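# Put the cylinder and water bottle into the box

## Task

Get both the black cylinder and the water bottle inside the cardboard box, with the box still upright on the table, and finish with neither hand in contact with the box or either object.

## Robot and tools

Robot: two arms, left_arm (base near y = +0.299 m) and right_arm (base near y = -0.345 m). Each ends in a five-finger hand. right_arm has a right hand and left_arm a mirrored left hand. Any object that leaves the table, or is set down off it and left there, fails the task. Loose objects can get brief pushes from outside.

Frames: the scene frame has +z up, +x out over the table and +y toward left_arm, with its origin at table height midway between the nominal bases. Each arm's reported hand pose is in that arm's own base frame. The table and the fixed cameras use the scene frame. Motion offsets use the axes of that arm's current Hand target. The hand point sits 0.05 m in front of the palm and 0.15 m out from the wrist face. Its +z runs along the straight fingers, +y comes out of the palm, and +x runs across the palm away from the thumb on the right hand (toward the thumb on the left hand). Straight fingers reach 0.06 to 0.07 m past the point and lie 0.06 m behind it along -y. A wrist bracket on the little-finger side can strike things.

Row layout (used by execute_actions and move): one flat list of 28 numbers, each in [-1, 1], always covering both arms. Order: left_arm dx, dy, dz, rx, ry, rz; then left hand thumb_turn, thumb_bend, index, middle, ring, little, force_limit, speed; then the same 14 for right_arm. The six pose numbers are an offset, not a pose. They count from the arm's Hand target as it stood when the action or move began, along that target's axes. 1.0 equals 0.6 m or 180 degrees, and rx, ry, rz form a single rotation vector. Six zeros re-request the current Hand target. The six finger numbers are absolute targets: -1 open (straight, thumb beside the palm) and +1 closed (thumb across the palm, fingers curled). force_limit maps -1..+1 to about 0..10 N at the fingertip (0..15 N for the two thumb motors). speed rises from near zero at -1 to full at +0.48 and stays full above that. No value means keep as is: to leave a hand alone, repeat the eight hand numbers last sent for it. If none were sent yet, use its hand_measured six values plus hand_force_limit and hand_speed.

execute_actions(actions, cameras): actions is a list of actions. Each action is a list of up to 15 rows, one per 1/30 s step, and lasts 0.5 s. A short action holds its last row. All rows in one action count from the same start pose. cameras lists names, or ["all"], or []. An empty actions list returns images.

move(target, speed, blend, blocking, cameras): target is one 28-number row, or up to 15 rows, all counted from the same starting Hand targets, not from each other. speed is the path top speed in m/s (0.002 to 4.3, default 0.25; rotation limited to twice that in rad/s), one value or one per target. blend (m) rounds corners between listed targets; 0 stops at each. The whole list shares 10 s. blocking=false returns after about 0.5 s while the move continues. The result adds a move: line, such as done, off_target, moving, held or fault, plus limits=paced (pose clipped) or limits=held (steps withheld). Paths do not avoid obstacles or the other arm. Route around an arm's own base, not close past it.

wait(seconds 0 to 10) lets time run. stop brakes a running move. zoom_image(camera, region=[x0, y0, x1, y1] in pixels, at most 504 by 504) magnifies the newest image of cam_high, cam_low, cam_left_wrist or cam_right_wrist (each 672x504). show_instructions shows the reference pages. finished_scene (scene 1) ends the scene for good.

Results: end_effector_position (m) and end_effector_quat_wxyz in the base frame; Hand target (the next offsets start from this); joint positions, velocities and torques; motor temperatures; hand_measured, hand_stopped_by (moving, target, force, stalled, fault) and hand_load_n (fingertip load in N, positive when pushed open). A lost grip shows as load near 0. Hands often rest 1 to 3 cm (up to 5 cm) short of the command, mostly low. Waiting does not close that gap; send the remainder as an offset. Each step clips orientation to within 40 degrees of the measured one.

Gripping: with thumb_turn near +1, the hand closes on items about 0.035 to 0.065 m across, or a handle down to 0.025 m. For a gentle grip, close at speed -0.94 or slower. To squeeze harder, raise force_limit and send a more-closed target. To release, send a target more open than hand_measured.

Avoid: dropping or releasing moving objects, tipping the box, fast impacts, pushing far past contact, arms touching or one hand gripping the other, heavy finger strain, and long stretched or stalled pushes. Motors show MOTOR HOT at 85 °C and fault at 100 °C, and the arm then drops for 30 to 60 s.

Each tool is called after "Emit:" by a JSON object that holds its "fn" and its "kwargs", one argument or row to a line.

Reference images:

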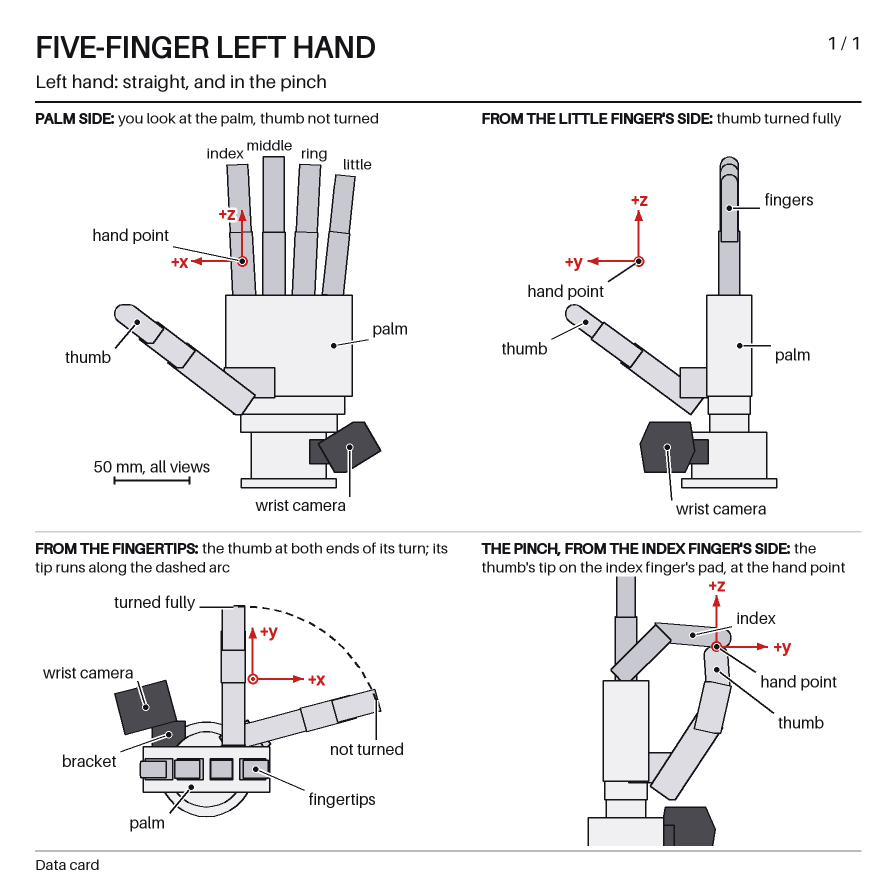

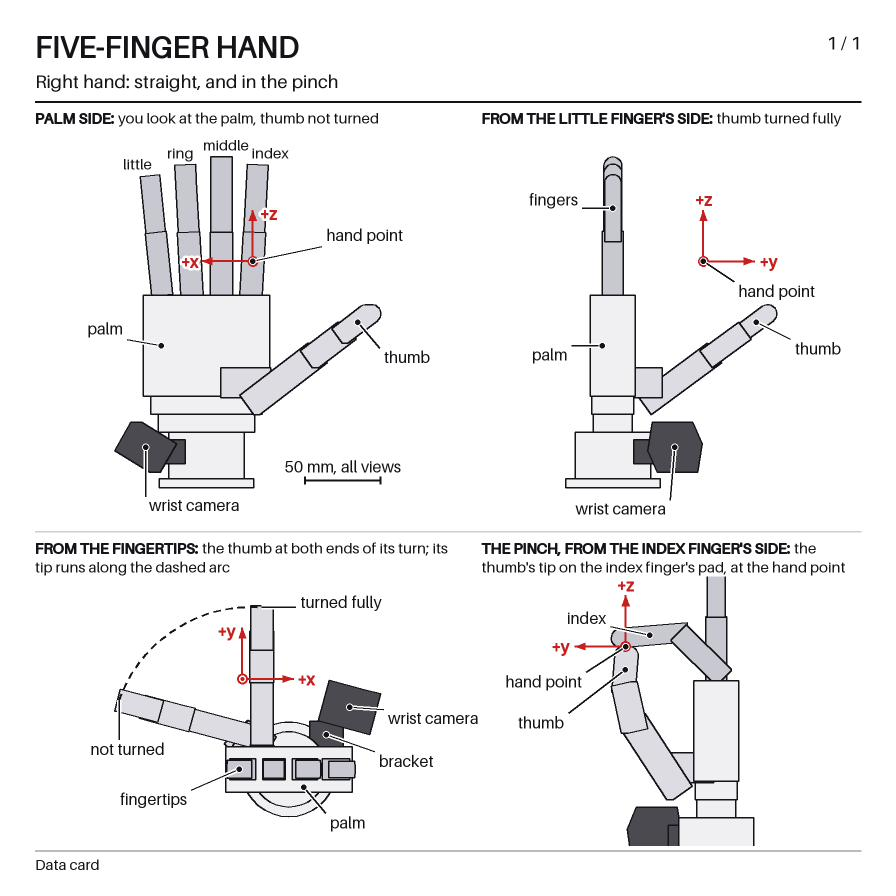

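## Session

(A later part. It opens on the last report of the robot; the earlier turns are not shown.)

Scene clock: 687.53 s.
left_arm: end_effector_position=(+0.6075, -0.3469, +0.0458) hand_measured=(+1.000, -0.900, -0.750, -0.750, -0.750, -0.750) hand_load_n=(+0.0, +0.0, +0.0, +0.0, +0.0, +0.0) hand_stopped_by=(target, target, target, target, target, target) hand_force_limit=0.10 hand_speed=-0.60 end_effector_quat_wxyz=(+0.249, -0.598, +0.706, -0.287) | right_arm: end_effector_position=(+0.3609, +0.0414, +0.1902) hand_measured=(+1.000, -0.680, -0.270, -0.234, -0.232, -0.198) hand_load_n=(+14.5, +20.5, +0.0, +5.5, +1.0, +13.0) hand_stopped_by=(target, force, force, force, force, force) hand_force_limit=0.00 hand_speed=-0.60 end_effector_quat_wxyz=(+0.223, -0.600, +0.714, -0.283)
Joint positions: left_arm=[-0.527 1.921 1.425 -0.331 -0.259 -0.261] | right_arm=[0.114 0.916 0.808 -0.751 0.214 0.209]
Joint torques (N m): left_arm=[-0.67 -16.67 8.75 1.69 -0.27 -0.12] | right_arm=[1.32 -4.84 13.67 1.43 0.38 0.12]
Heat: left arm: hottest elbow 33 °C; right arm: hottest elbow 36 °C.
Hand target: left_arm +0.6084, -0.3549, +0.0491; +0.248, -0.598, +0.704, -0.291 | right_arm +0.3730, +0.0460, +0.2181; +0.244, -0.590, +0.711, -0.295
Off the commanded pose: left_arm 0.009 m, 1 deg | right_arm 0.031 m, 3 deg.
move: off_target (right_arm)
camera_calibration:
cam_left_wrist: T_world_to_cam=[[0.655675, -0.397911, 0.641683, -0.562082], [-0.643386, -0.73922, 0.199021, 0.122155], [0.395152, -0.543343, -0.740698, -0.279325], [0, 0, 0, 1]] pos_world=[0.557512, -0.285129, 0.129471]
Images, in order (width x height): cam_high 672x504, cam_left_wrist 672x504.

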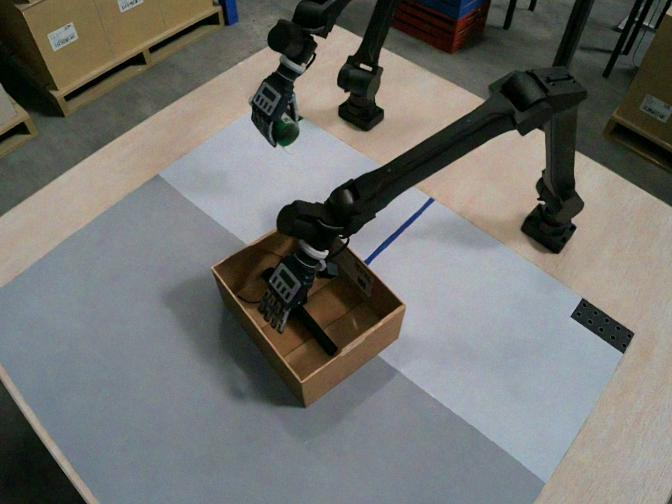

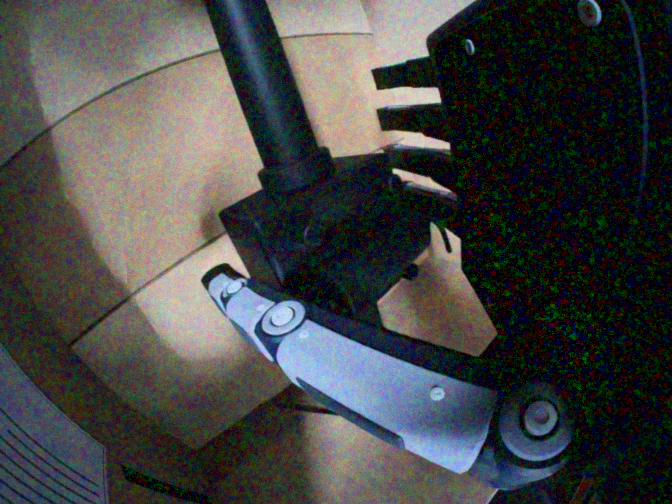

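Emit:
{"fn": "move", "kwargs": {
  "target": [
    [0,-0.2357,-0.2357,0,0,0,1,-0.9,-0.75,-0.75,-0.75,-0.75,0.1,-0.6,0,-0.0495,-0.0495,0,0,0,1,-0.67,0.6,0.6,0.6,0.6,0,-0.6],
    [-0.344,0.103,-0.574,0,0,0,1,-0.9,-0.75,-0.75,-0.75,-0.75,0.1,-0.6,0,-0.0495,-0.0495,0,0,0,1,-0.67,0.6,0.6,0.6,0.6,0,-0.6],
    [-0.344,0.103,-0.574,0,0,0,1,-0.9,-0.75,-0.75,-0.75,-0.75,0.1,-0.6,-0.702,-0.201,0.102,-0.0833,0,0,1,-0.67,0.6,0.6,0.6,0.6,0,-0.6]
  ],
  "cameras": ["all"],
  "speed": [0.15,0.25,0.2],
  "blend": [0.03,0.03,0]
}}

Emit:
{"fn": "zoom_image", "kwargs": {
  "camera": "cam_high",
  "region": [200, 190, 420, 410]
}}

Scene clock: 751.23 s.
left_arm: end_effector_position=(+0.3601, -0.1097, +0.2554) hand_measured=(+1.000, -0.900, -0.750, -0.750, -0.750, -0.750) hand_load_n=(+0.0, +0.0, +0.0, +0.0, +0.0, +0.0) hand_stopped_by=(target, target, target, target, target, target) hand_force_limit=0.10 hand_speed=-0.60 end_effector_quat_wxyz=(+0.252, -0.595, +0.701, -0.302) | right_arm: end_effector_position=(+0.5730, +0.4269, +0.2478) hand_measured=(+1.000, -0.680, -0.270, -0.234, -0.232, -0.198) hand_load_n=(+15.0, +20.0, +0.0, +5.5, +1.0, +13.0) hand_stopped_by=(target, force, force, force, force, force) hand_force_limit=0.00 hand_speed=-0.60 end_effector_quat_wxyz=(+0.150, -0.623, +0.740, -0.202)
Joint positions: left_arm=[-0.226 0.9 0.939 -0.802 -0.04 -0.047] | right_arm=[0.661 2.108 2.364 -1.49 0.389 0.766]
Joint torques (N m): left_arm=[1.14 -2.55 8.83 1.42 0.03 0.07] | right_arm=[1.03 -18.61 12.75 0.69 0.32 0.14]
Heat: left arm: hottest elbow 33 °C; right arm: hottest elbow 36 °C.
Hand target: left_arm +0.3584, -0.1049, +0.2491; +0.248, -0.598, +0.704, -0.291 | right_arm +0.5775, +0.4360, +0.2602; +0.165, -0.616, +0.744, -0.200
Off the commanded pose: left_arm 0.008 m, 1 deg | right_arm 0.016 m, 2 deg.
move: off_target (right_arm)
camera_calibration:
cam_left_wrist: T_world_to_cam=[[0.637027, -0.387958, 0.666097, -0.438347], [-0.651263, -0.733149, 0.195829, 0.100865], [0.412375, -0.558553, -0.719698, 0.0893538], [0, 0, 0, 1]] pos_world=[0.308081, -0.0462023, 0.336537]
cam_right_wrist: T_world_to_cam=[[-0.860994, -0.0702514, -0.50374, 0.654406], [-0.280335, 0.891941, 0.354759, -0.309459], [0.424384, 0.446661, -0.787649, -0.119834], [0, 0, 0, 1]] pos_world=[0.527544, 0.375517, 0.345047]

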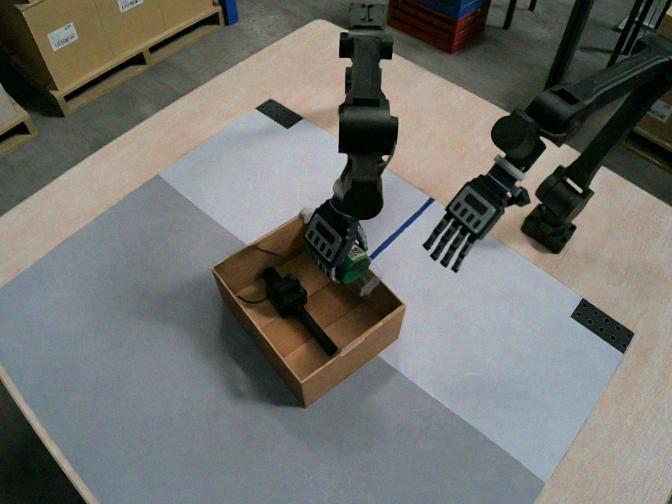

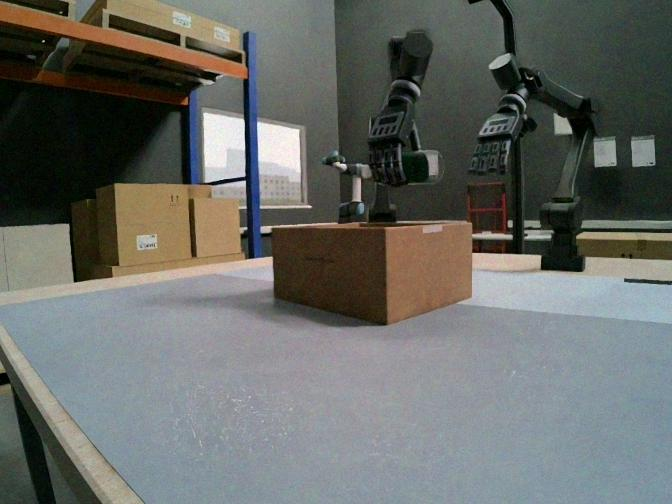

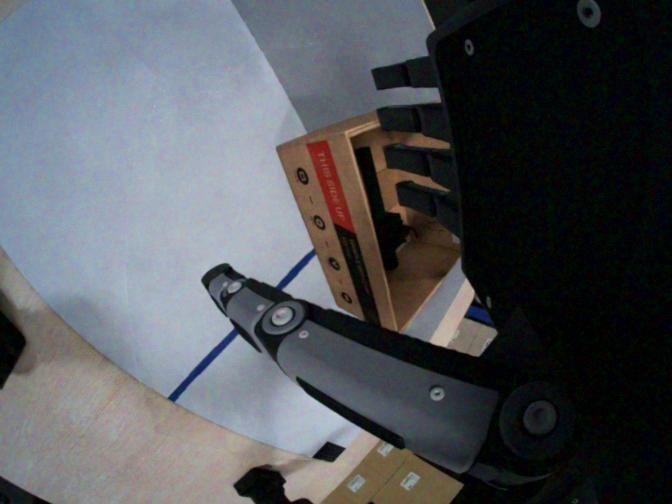

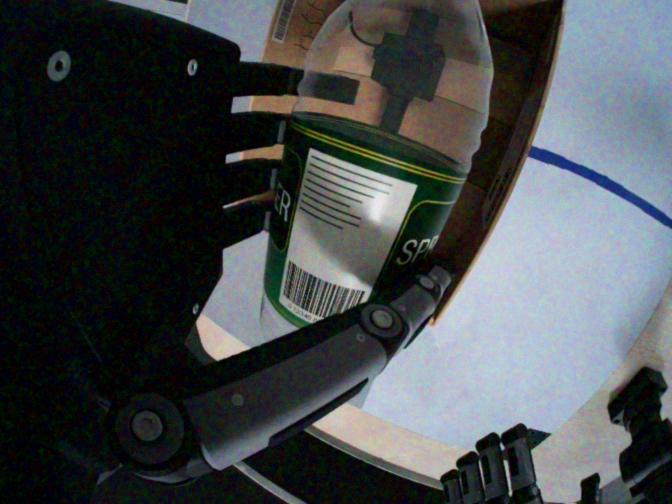

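Scaled by 2.291 from the camera's 672x504 image, which has a finer 960x720 frame.

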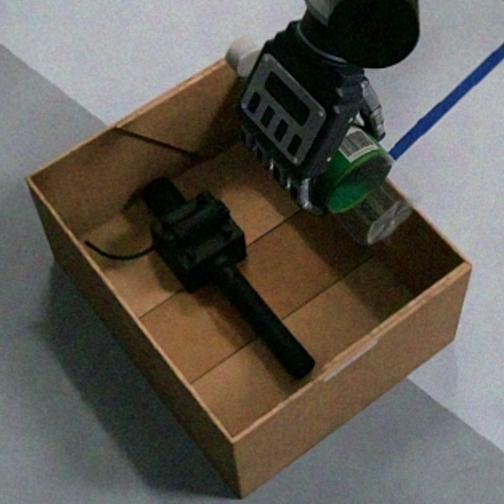

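Emit:
{"fn": "move", "kwargs": {
  "target": [
    [0,0,0,0,0,0,1,-0.9,-0.75,-0.75,-0.75,-0.75,0.1,-0.6,0.0163,0.009,-0.0052,0,0,0,1,-0.67,0.6,0.6,0.6,0.6,0,-0.6],
    [0,0,0,0,0,0,1,-0.9,-0.75,-0.75,-0.75,-0.75,0.1,-0.6,0.0163,0.119,0.1853,0,0,0,1,-0.67,0.6,0.6,0.6,0.6,0,-0.6]
  ],
  "cameras": ["cam_high","cam_low","cam_right_wrist"],
  "speed": [0.1,0.12]
}}

Emit:
{"fn": "zoom_image", "kwargs": {
  "camera": "cam_high",
  "region": [200, 190, 420, 410]
}}

Scene clock: 778.90 s.
left_arm: end_effector_position=(+0.3601, -0.1097, +0.2554) hand_measured=(+1.000, -0.900, -0.750, -0.750, -0.750, -0.750) hand_load_n=(+0.0, +0.0, +0.0, +0.0, +0.0, -0.5) hand_stopped_by=(target, target, target, target, target, target) hand_force_limit=0.10 hand_speed=-0.60 end_effector_quat_wxyz=(+0.252, -0.595, +0.701, -0.302) | right_arm: end_effector_position=(+0.5669, +0.4222, +0.1157) hand_measured=(+1.000, -0.680, -0.270, -0.234, -0.232, -0.198) hand_load_n=(+15.0, +20.5, +0.0, +6.0, +1.0, +13.0) hand_stopped_by=(target, force, force, force, force, force) hand_force_limit=0.00 hand_speed=-0.60 end_effector_quat_wxyz=(+0.150, -0.623, +0.740, -0.202)
Joint positions: left_arm=[-0.226 0.9 0.939 -0.802 -0.04 -0.047] | right_arm=[0.661 2.052 1.923 -1.107 0.389 0.766]
Joint torques (N m): left_arm=[1.14 -2.55 8.83 1.43 0.03 0.07] | right_arm=[0.91 -20.01 9.44 1.57 0.31 0.11]
Heat: left arm: hottest elbow 33 °C; right arm: hottest elbow 34 °C.
Hand target: left_arm +0.3584, -0.1049, +0.2491; +0.248, -0.598, +0.704, -0.291 | right_arm +0.5697, +0.4276, +0.1283; +0.165, -0.616, +0.744, -0.200
Off the commanded pose: left_arm 0.008 m, 1 deg | right_arm 0.014 m, 2 deg.
move: off_target (right_arm)
camera_calibration:
cam_right_wrist: T_world_to_cam=[[-0.861322, -0.0700673, -0.503205, 0.582328], [-0.279811, 0.892119, 0.354724, -0.260571], [0.424064, 0.446333, -0.788008, -0.218796], [0, 0, 0, 1]] pos_world=[0.521445, 0.370918, 0.213048]
Images, in order (width x height): cam_high 672x504, cam_low 672x504, cam_right_wrist 672x504.

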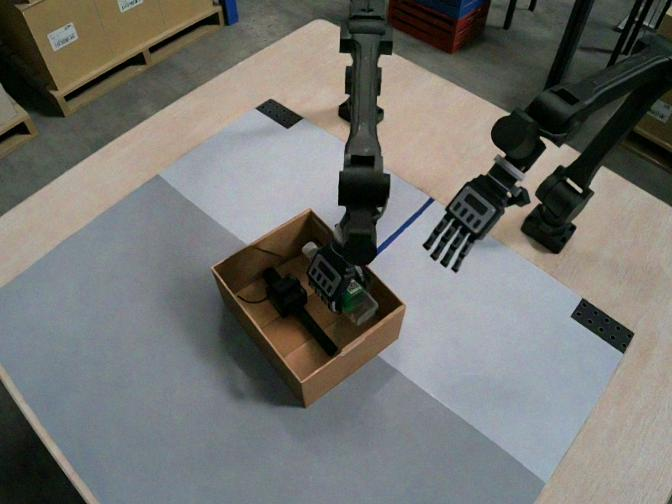

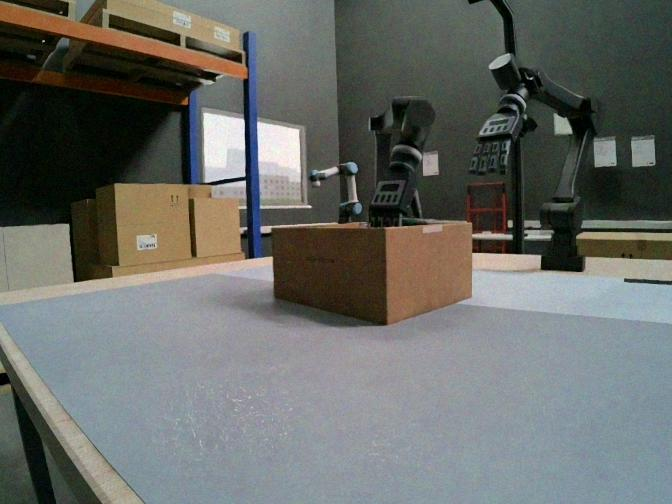

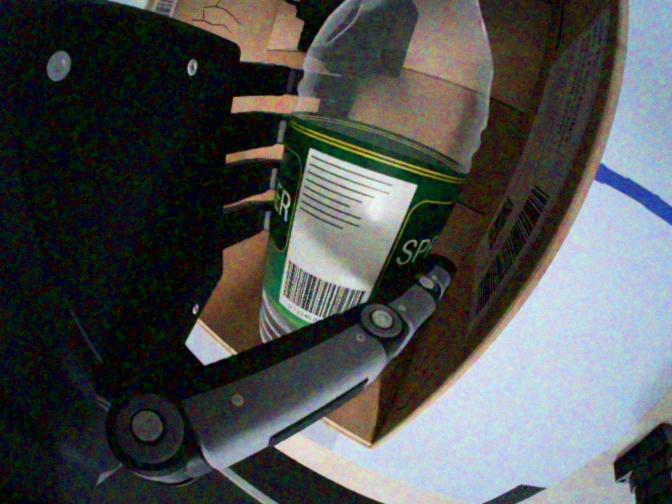

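Scaled by 2.291 from the camera's 672x504 image, which has a finer 960x720 frame.

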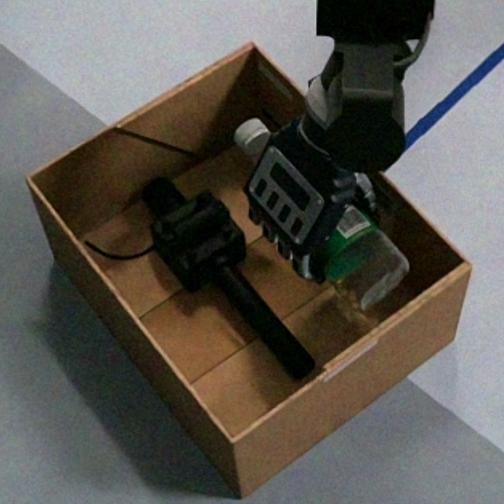

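Emit:
{"fn": "move", "kwargs": {
  "target": [
    [0,0,0,0,0,0,1,-0.9,-0.75,-0.75,-0.75,-0.75,0.1,-0.6,-0.001,-0.0117,0.0067,0,0,0,1,-0.67,0.6,0.6,0.6,0.6,0,-0.6],
    [0,0,0,0,0,0,1,-0.9,-0.75,-0.75,-0.75,-0.75,0.1,-0.6,-0.001,0.0667,0.1423,0,0,0,1,-0.67,0.6,0.6,0.6,0.6,0,-0.6]
  ],
  "cameras": ["cam_high","cam_low","cam_right_wrist"],
  "speed": [0.1,0.08],
  "blend": [0.005,0]
}}

Emit:
{"fn": "zoom_image", "kwargs": {
  "camera": "cam_high",
  "region": [200, 190, 420, 410]
}}

Scene clock: 795.10 s.
left_arm: end_effector_position=(+0.3601, -0.1097, +0.2554) hand_measured=(+1.000, -0.900, -0.750, -0.750, -0.750, -0.750) hand_load_n=(+0.5, +0.0, +0.0, +0.0, +0.0, +0.0) hand_stopped_by=(target, target, target, target, target, target) hand_force_limit=0.10 hand_speed=-0.60 end_effector_quat_wxyz=(+0.252, -0.595, +0.701, -0.302) | right_arm: end_effector_position=(+0.5728, +0.4275, +0.0420) hand_measured=(+1.000, -0.680, -0.270, -0.234, -0.232, -0.198) hand_load_n=(+15.0, +20.0, +0.0, +5.5, +1.0, +13.0) hand_stopped_by=(target, force, force, force, force, force) hand_force_limit=0.00 hand_speed=-0.60 end_effector_quat_wxyz=(+0.165, -0.620, +0.741, -0.201)
Joint positions: left_arm=[-0.226 0.9 0.939 -0.802 -0.04 -0.047] | right_arm=[0.661 2.097 1.793 -0.899 0.387 0.766]
Joint torques (N m): left_arm=[1.14 -2.61 8.81 1.42 0.03 0.07] | right_arm=[0.32 -18.2 9.1 1.59 0.29 0.03]
Heat: left arm: hottest elbow 33 °C; right arm: hottest elbow 33 °C.
Hand target: left_arm +0.3584, -0.1049, +0.2491; +0.248, -0.598, +0.704, -0.291 | right_arm +0.5777, +0.4266, +0.0343; +0.165, -0.616, +0.744, -0.200
Off the commanded pose: left_arm 0.008 m, 1 deg | right_arm 0.009 m, 1 deg.
move: done; blend cut to 0.0041 m at target 1
camera_calibration:
cam_right_wrist: T_world_to_cam=[[-0.848905, -0.0596591, -0.525168, 0.539977], [-0.289329, 0.883972, 0.367264, -0.228947], [0.442323, 0.463718, -0.767669, -0.300501], [0, 0, 0, 1]] pos_world=[0.525067, 0.373945, 0.136978]
Images, in order (width x height): cam_high 672x504, cam_low 672x504, cam_right_wrist 672x504.

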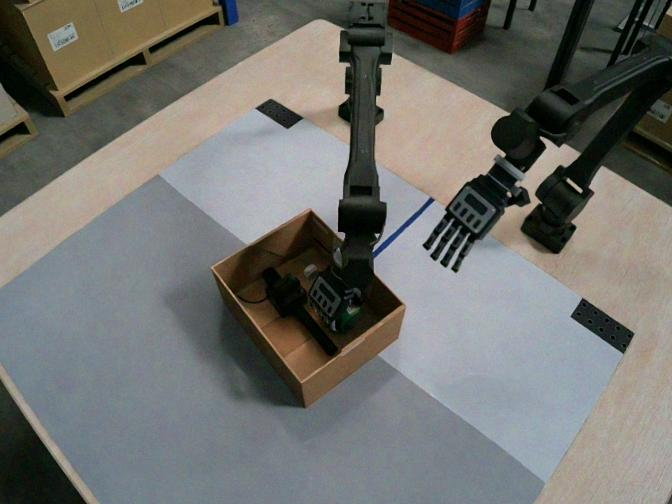

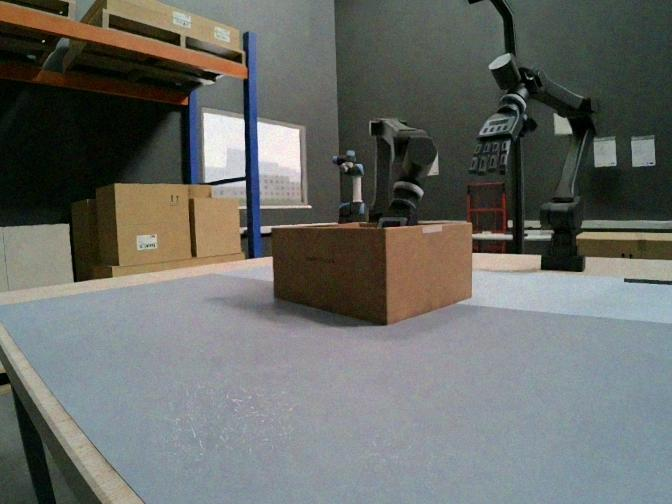

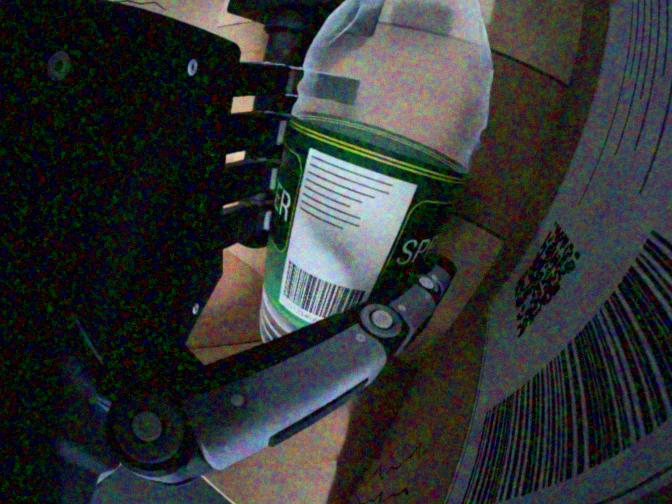

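Scaled by 2.291 from the camera's 672x504 image, which has a finer 960x720 frame.

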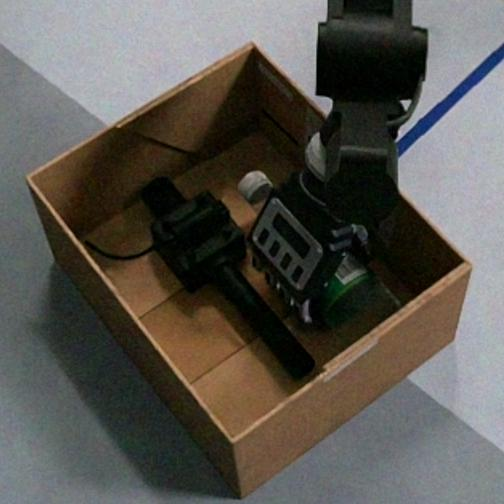

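Emit:
{"fn": "zoom_image", "kwargs": {
  "camera": "cam_high",
  "region": [280, 240, 390, 350]
}}

Emit:
{"fn": "zoom_image", "kwargs": {
  "camera": "cam_right_wrist",
  "region": [180, 0, 503, 350]
}}

Scaled by 4.582 from the camera's 672x504 image, which has a finer 960x720 frame.

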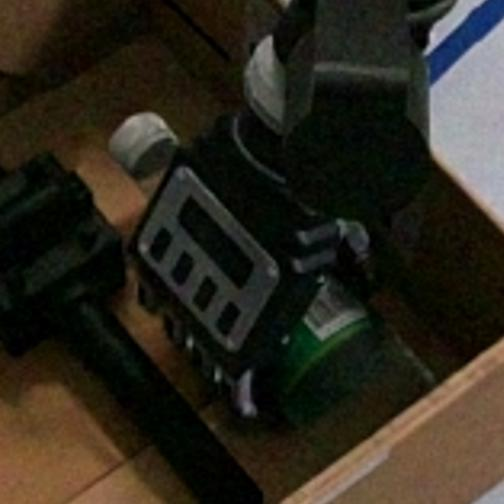

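Scaled by 1.440 from the camera's 672x504 image, which has a finer 960x720 frame.

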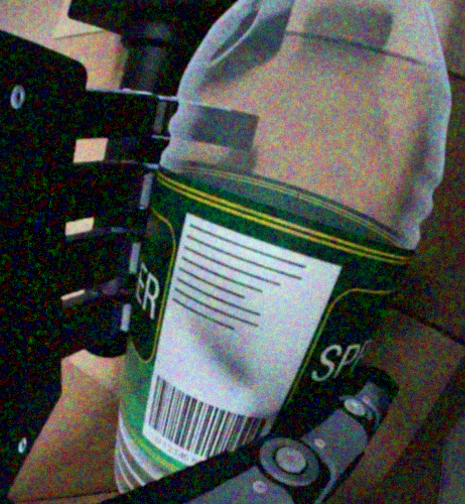

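Emit:
{"fn": "move", "kwargs": {
  "target": [0,0,0,0,0,0,1,-0.9,-0.75,-0.75,-0.75,-0.75,0.1,-0.6,0,-0.0083,-0.0144,0,0,0,1,-0.86,-0.52,-0.52,-0.52,-0.52,0,-0.6],
  "cameras": ["cam_high","cam_right_wrist"],
  "speed": 0.05
}}

Emit:
{"fn": "zoom_image", "kwargs": {
  "camera": "cam_high",
  "region": [280, 240, 390, 350]
}}

Scene clock: 811.73 s.
left_arm: end_effector_position=(+0.3601, -0.1097, +0.2554) hand_measured=(+1.000, -0.900, -0.750, -0.750, -0.750, -0.750) hand_load_n=(+0.5, +0.0, +0.0, +0.0, +0.0, +0.0) hand_stopped_by=(target, target, target, target, target, target) hand_force_limit=0.10 hand_speed=-0.60 end_effector_quat_wxyz=(+0.252, -0.595, +0.701, -0.302) | right_arm: end_effector_position=(+0.5720, +0.4270, +0.0417) hand_measured=(+1.000, -0.860, -0.520, -0.520, -0.520, -0.520) hand_load_n=(+0.0, +0.0, +0.0, +0.0, +0.0, +0.0) hand_stopped_by=(target, target, target, target, target, target) hand_force_limit=0.00 hand_speed=-0.60 end_effector_quat_wxyz=(+0.164, -0.620, +0.741, -0.201)
Joint positions: left_arm=[-0.226 0.9 0.939 -0.802 -0.04 -0.047] | right_arm=[0.661 2.097 1.793 -0.902 0.386 0.766]
Joint torques (N m): left_arm=[1.14 -2.55 8.81 1.42 0.03 0.07] | right_arm=[0.32 -18.78 10.17 0.91 0.31 0.03]
Heat: left arm: hottest elbow 33 °C; right arm: hottest elbow 31 °C.
Hand target: left_arm +0.3584, -0.1049, +0.2491; +0.248, -0.598, +0.704, -0.291 | right_arm +0.5777, +0.4266, +0.0443; +0.165, -0.616, +0.744, -0.200
Off the commanded pose: left_arm 0.008 m, 1 deg | right_arm 0.006 m, 1 deg.
move: done
camera_calibration:
cam_right_wrist: T_world_to_cam=[[-0.850414, -0.0607178, -0.522599, 0.540383], [-0.288397, 0.884582, 0.366527, -0.229447], [0.440027, 0.462415, -0.769772, -0.298163], [0, 0, 0, 1]] pos_world=[0.524577, 0.373651, 0.136984]
Images, in order (width x height): cam_high 672x504, cam_right_wrist 672x504.

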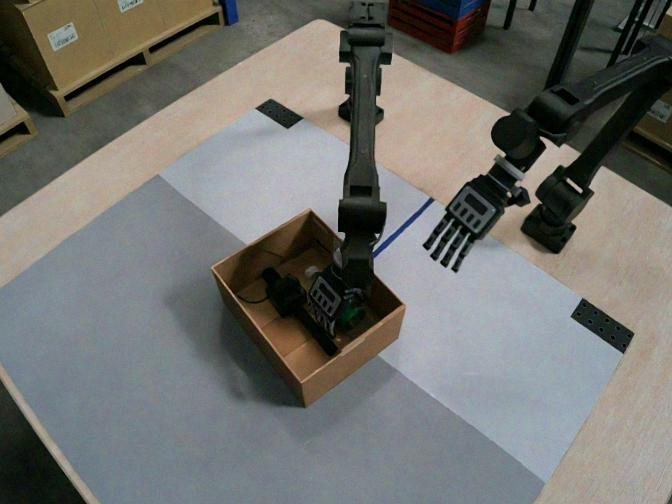

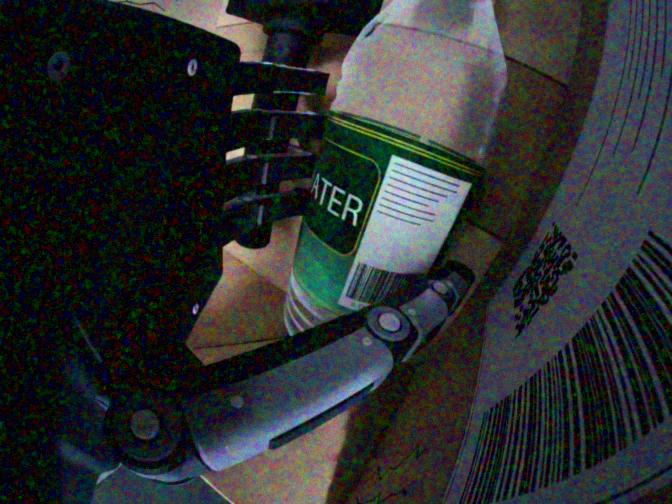

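Scaled by 4.582 from the camera's 672x504 image, which has a finer 960x720 frame.

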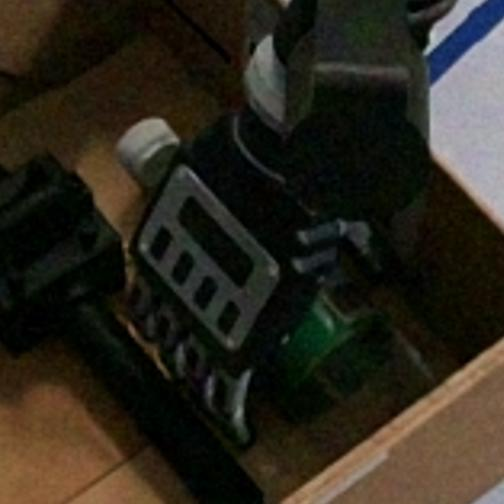

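Emit:
{"fn": "move", "kwargs": {
  "target": [
    [0,0,0,0,0,0,1,-0.9,-0.75,-0.75,-0.75,-0.75,0.1,-0.6,0,-0.1667,-0.2887,0,0,0,1,-0.86,-0.52,-0.52,-0.52,-0.52,0,-0.6],
    [0,0,0,0,0,0,1,-0.9,-0.75,-0.75,-0.75,-0.75,0.1,-0.6,0.5025,-0.0175,-0.375,0,0,0,1,-0.86,-0.52,-0.52,-0.52,-0.52,0,-0.6]
  ],
  "cameras": ["all"],
  "speed": [0.12,0.25],
  "blend": [0.03,0]
}}

Emit:
{"fn": "zoom_image", "kwargs": {
  "camera": "cam_high",
  "region": [200, 190, 420, 410]
}}

Scene clock: 825.73 s.
left_arm: end_effector_position=(+0.3601, -0.1097, +0.2554) hand_measured=(+1.000, -0.900, -0.750, -0.750, -0.750, -0.750) hand_load_n=(+0.0, +0.0, +0.0, +0.5, +0.0, +0.0) hand_stopped_by=(target, target, target, target, target, target) hand_force_limit=0.10 hand_speed=-0.60 end_effector_quat_wxyz=(+0.252, -0.595, +0.701, -0.302) | right_arm: end_effector_position=(+0.4170, +0.1483, +0.2454) hand_measured=(+1.000, -0.860, -0.520, -0.520, -0.520, -0.520) hand_load_n=(+0.0, +0.0, +0.0, +0.0, +0.0, -0.5) hand_stopped_by=(target, target, target, target, target, target) hand_force_limit=0.00 hand_speed=-0.60 end_effector_quat_wxyz=(+0.163, -0.611, +0.749, -0.199)
Joint positions: left_arm=[-0.226 0.9 0.939 -0.802 -0.04 -0.047] | right_arm=[0.334 1.269 1.264 -1.108 0.256 0.476]
Joint torques (N m): left_arm=[1.14 -2.55 8.83 1.4 0.04 0.07] | right_arm=[0.85 -8.35 9.48 1.83 0.19 -0.15]
Heat: left arm: hottest elbow 34 °C; right arm: hottest elbow 31 °C.
Hand target: left_arm +0.3584, -0.1049, +0.2491; +0.248, -0.598, +0.704, -0.291 | right_arm +0.4200, +0.1497, +0.2443; +0.165, -0.616, +0.744, -0.200
Off the commanded pose: left_arm 0.008 m, 1 deg | right_arm 0.003 m, 1 deg.
move: done
camera_calibration:
cam_left_wrist: T_world_to_cam=[[0.637027, -0.387958, 0.666097, -0.438347], [-0.651263, -0.733149, 0.195829, 0.100865], [0.412375, -0.558553, -0.719698, 0.0893538], [0, 0, 0, 1]] pos_world=[0.308081, -0.0462023, 0.336537]
cam_right_wrist: T_world_to_cam=[[-0.853161, -0.0363249, -0.520382, 0.495147], [-0.266195, 0.888228, 0.374422, -0.114044], [0.448617, 0.457965, -0.76747, 0.0522569], [0, 0, 0, 1]] pos_world=[0.368638, 0.0953517, 0.340472]

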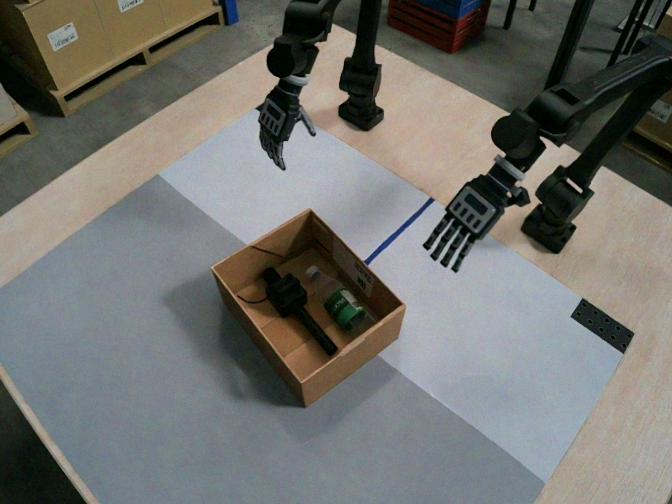

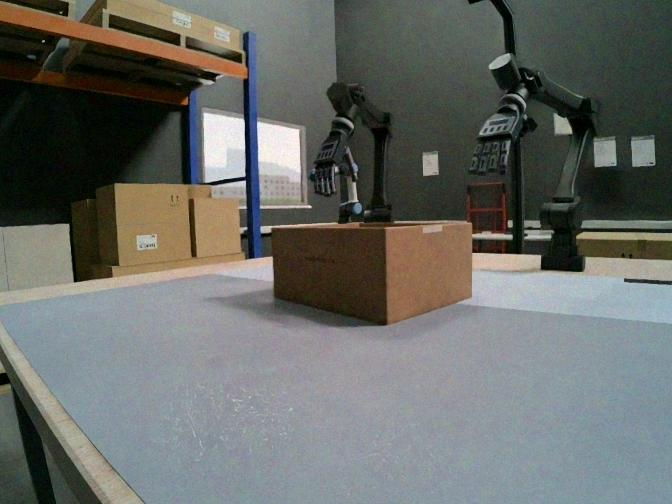

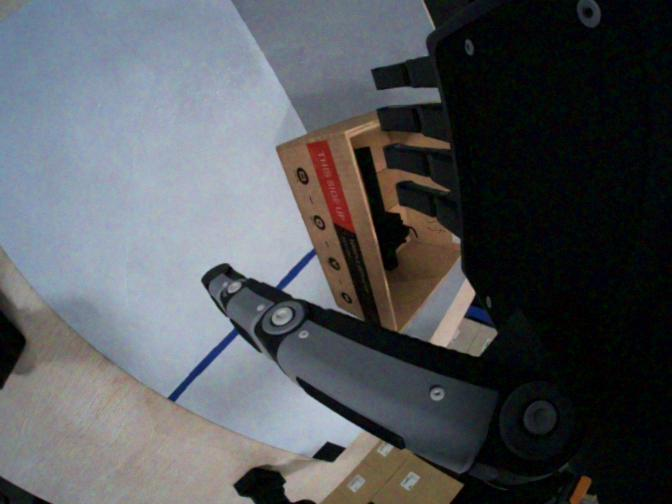

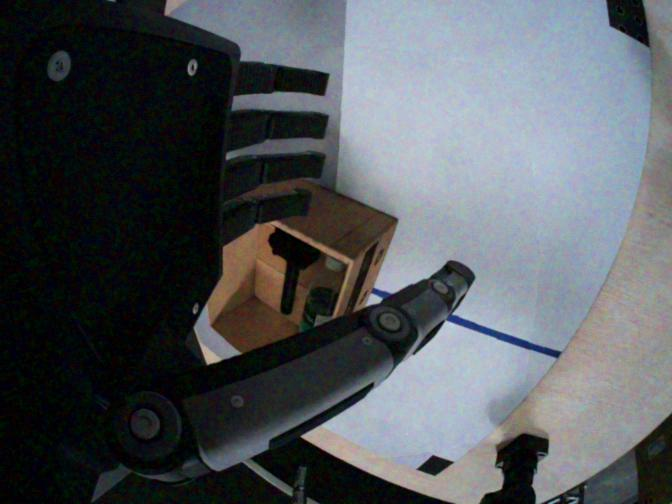

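Scaled by 2.291 from the camera's 672x504 image, which has a finer 960x720 frame.

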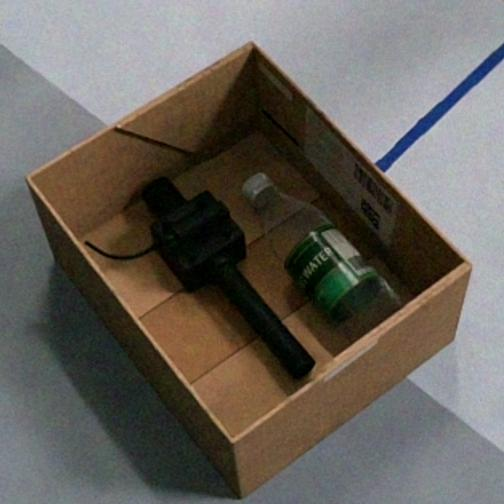

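Both objects are in the box, the box is standing, and both arms are clear of it.

Emit:
{"fn": "finished_scene", "kwargs": {

}}

The scene is finished: the task was done.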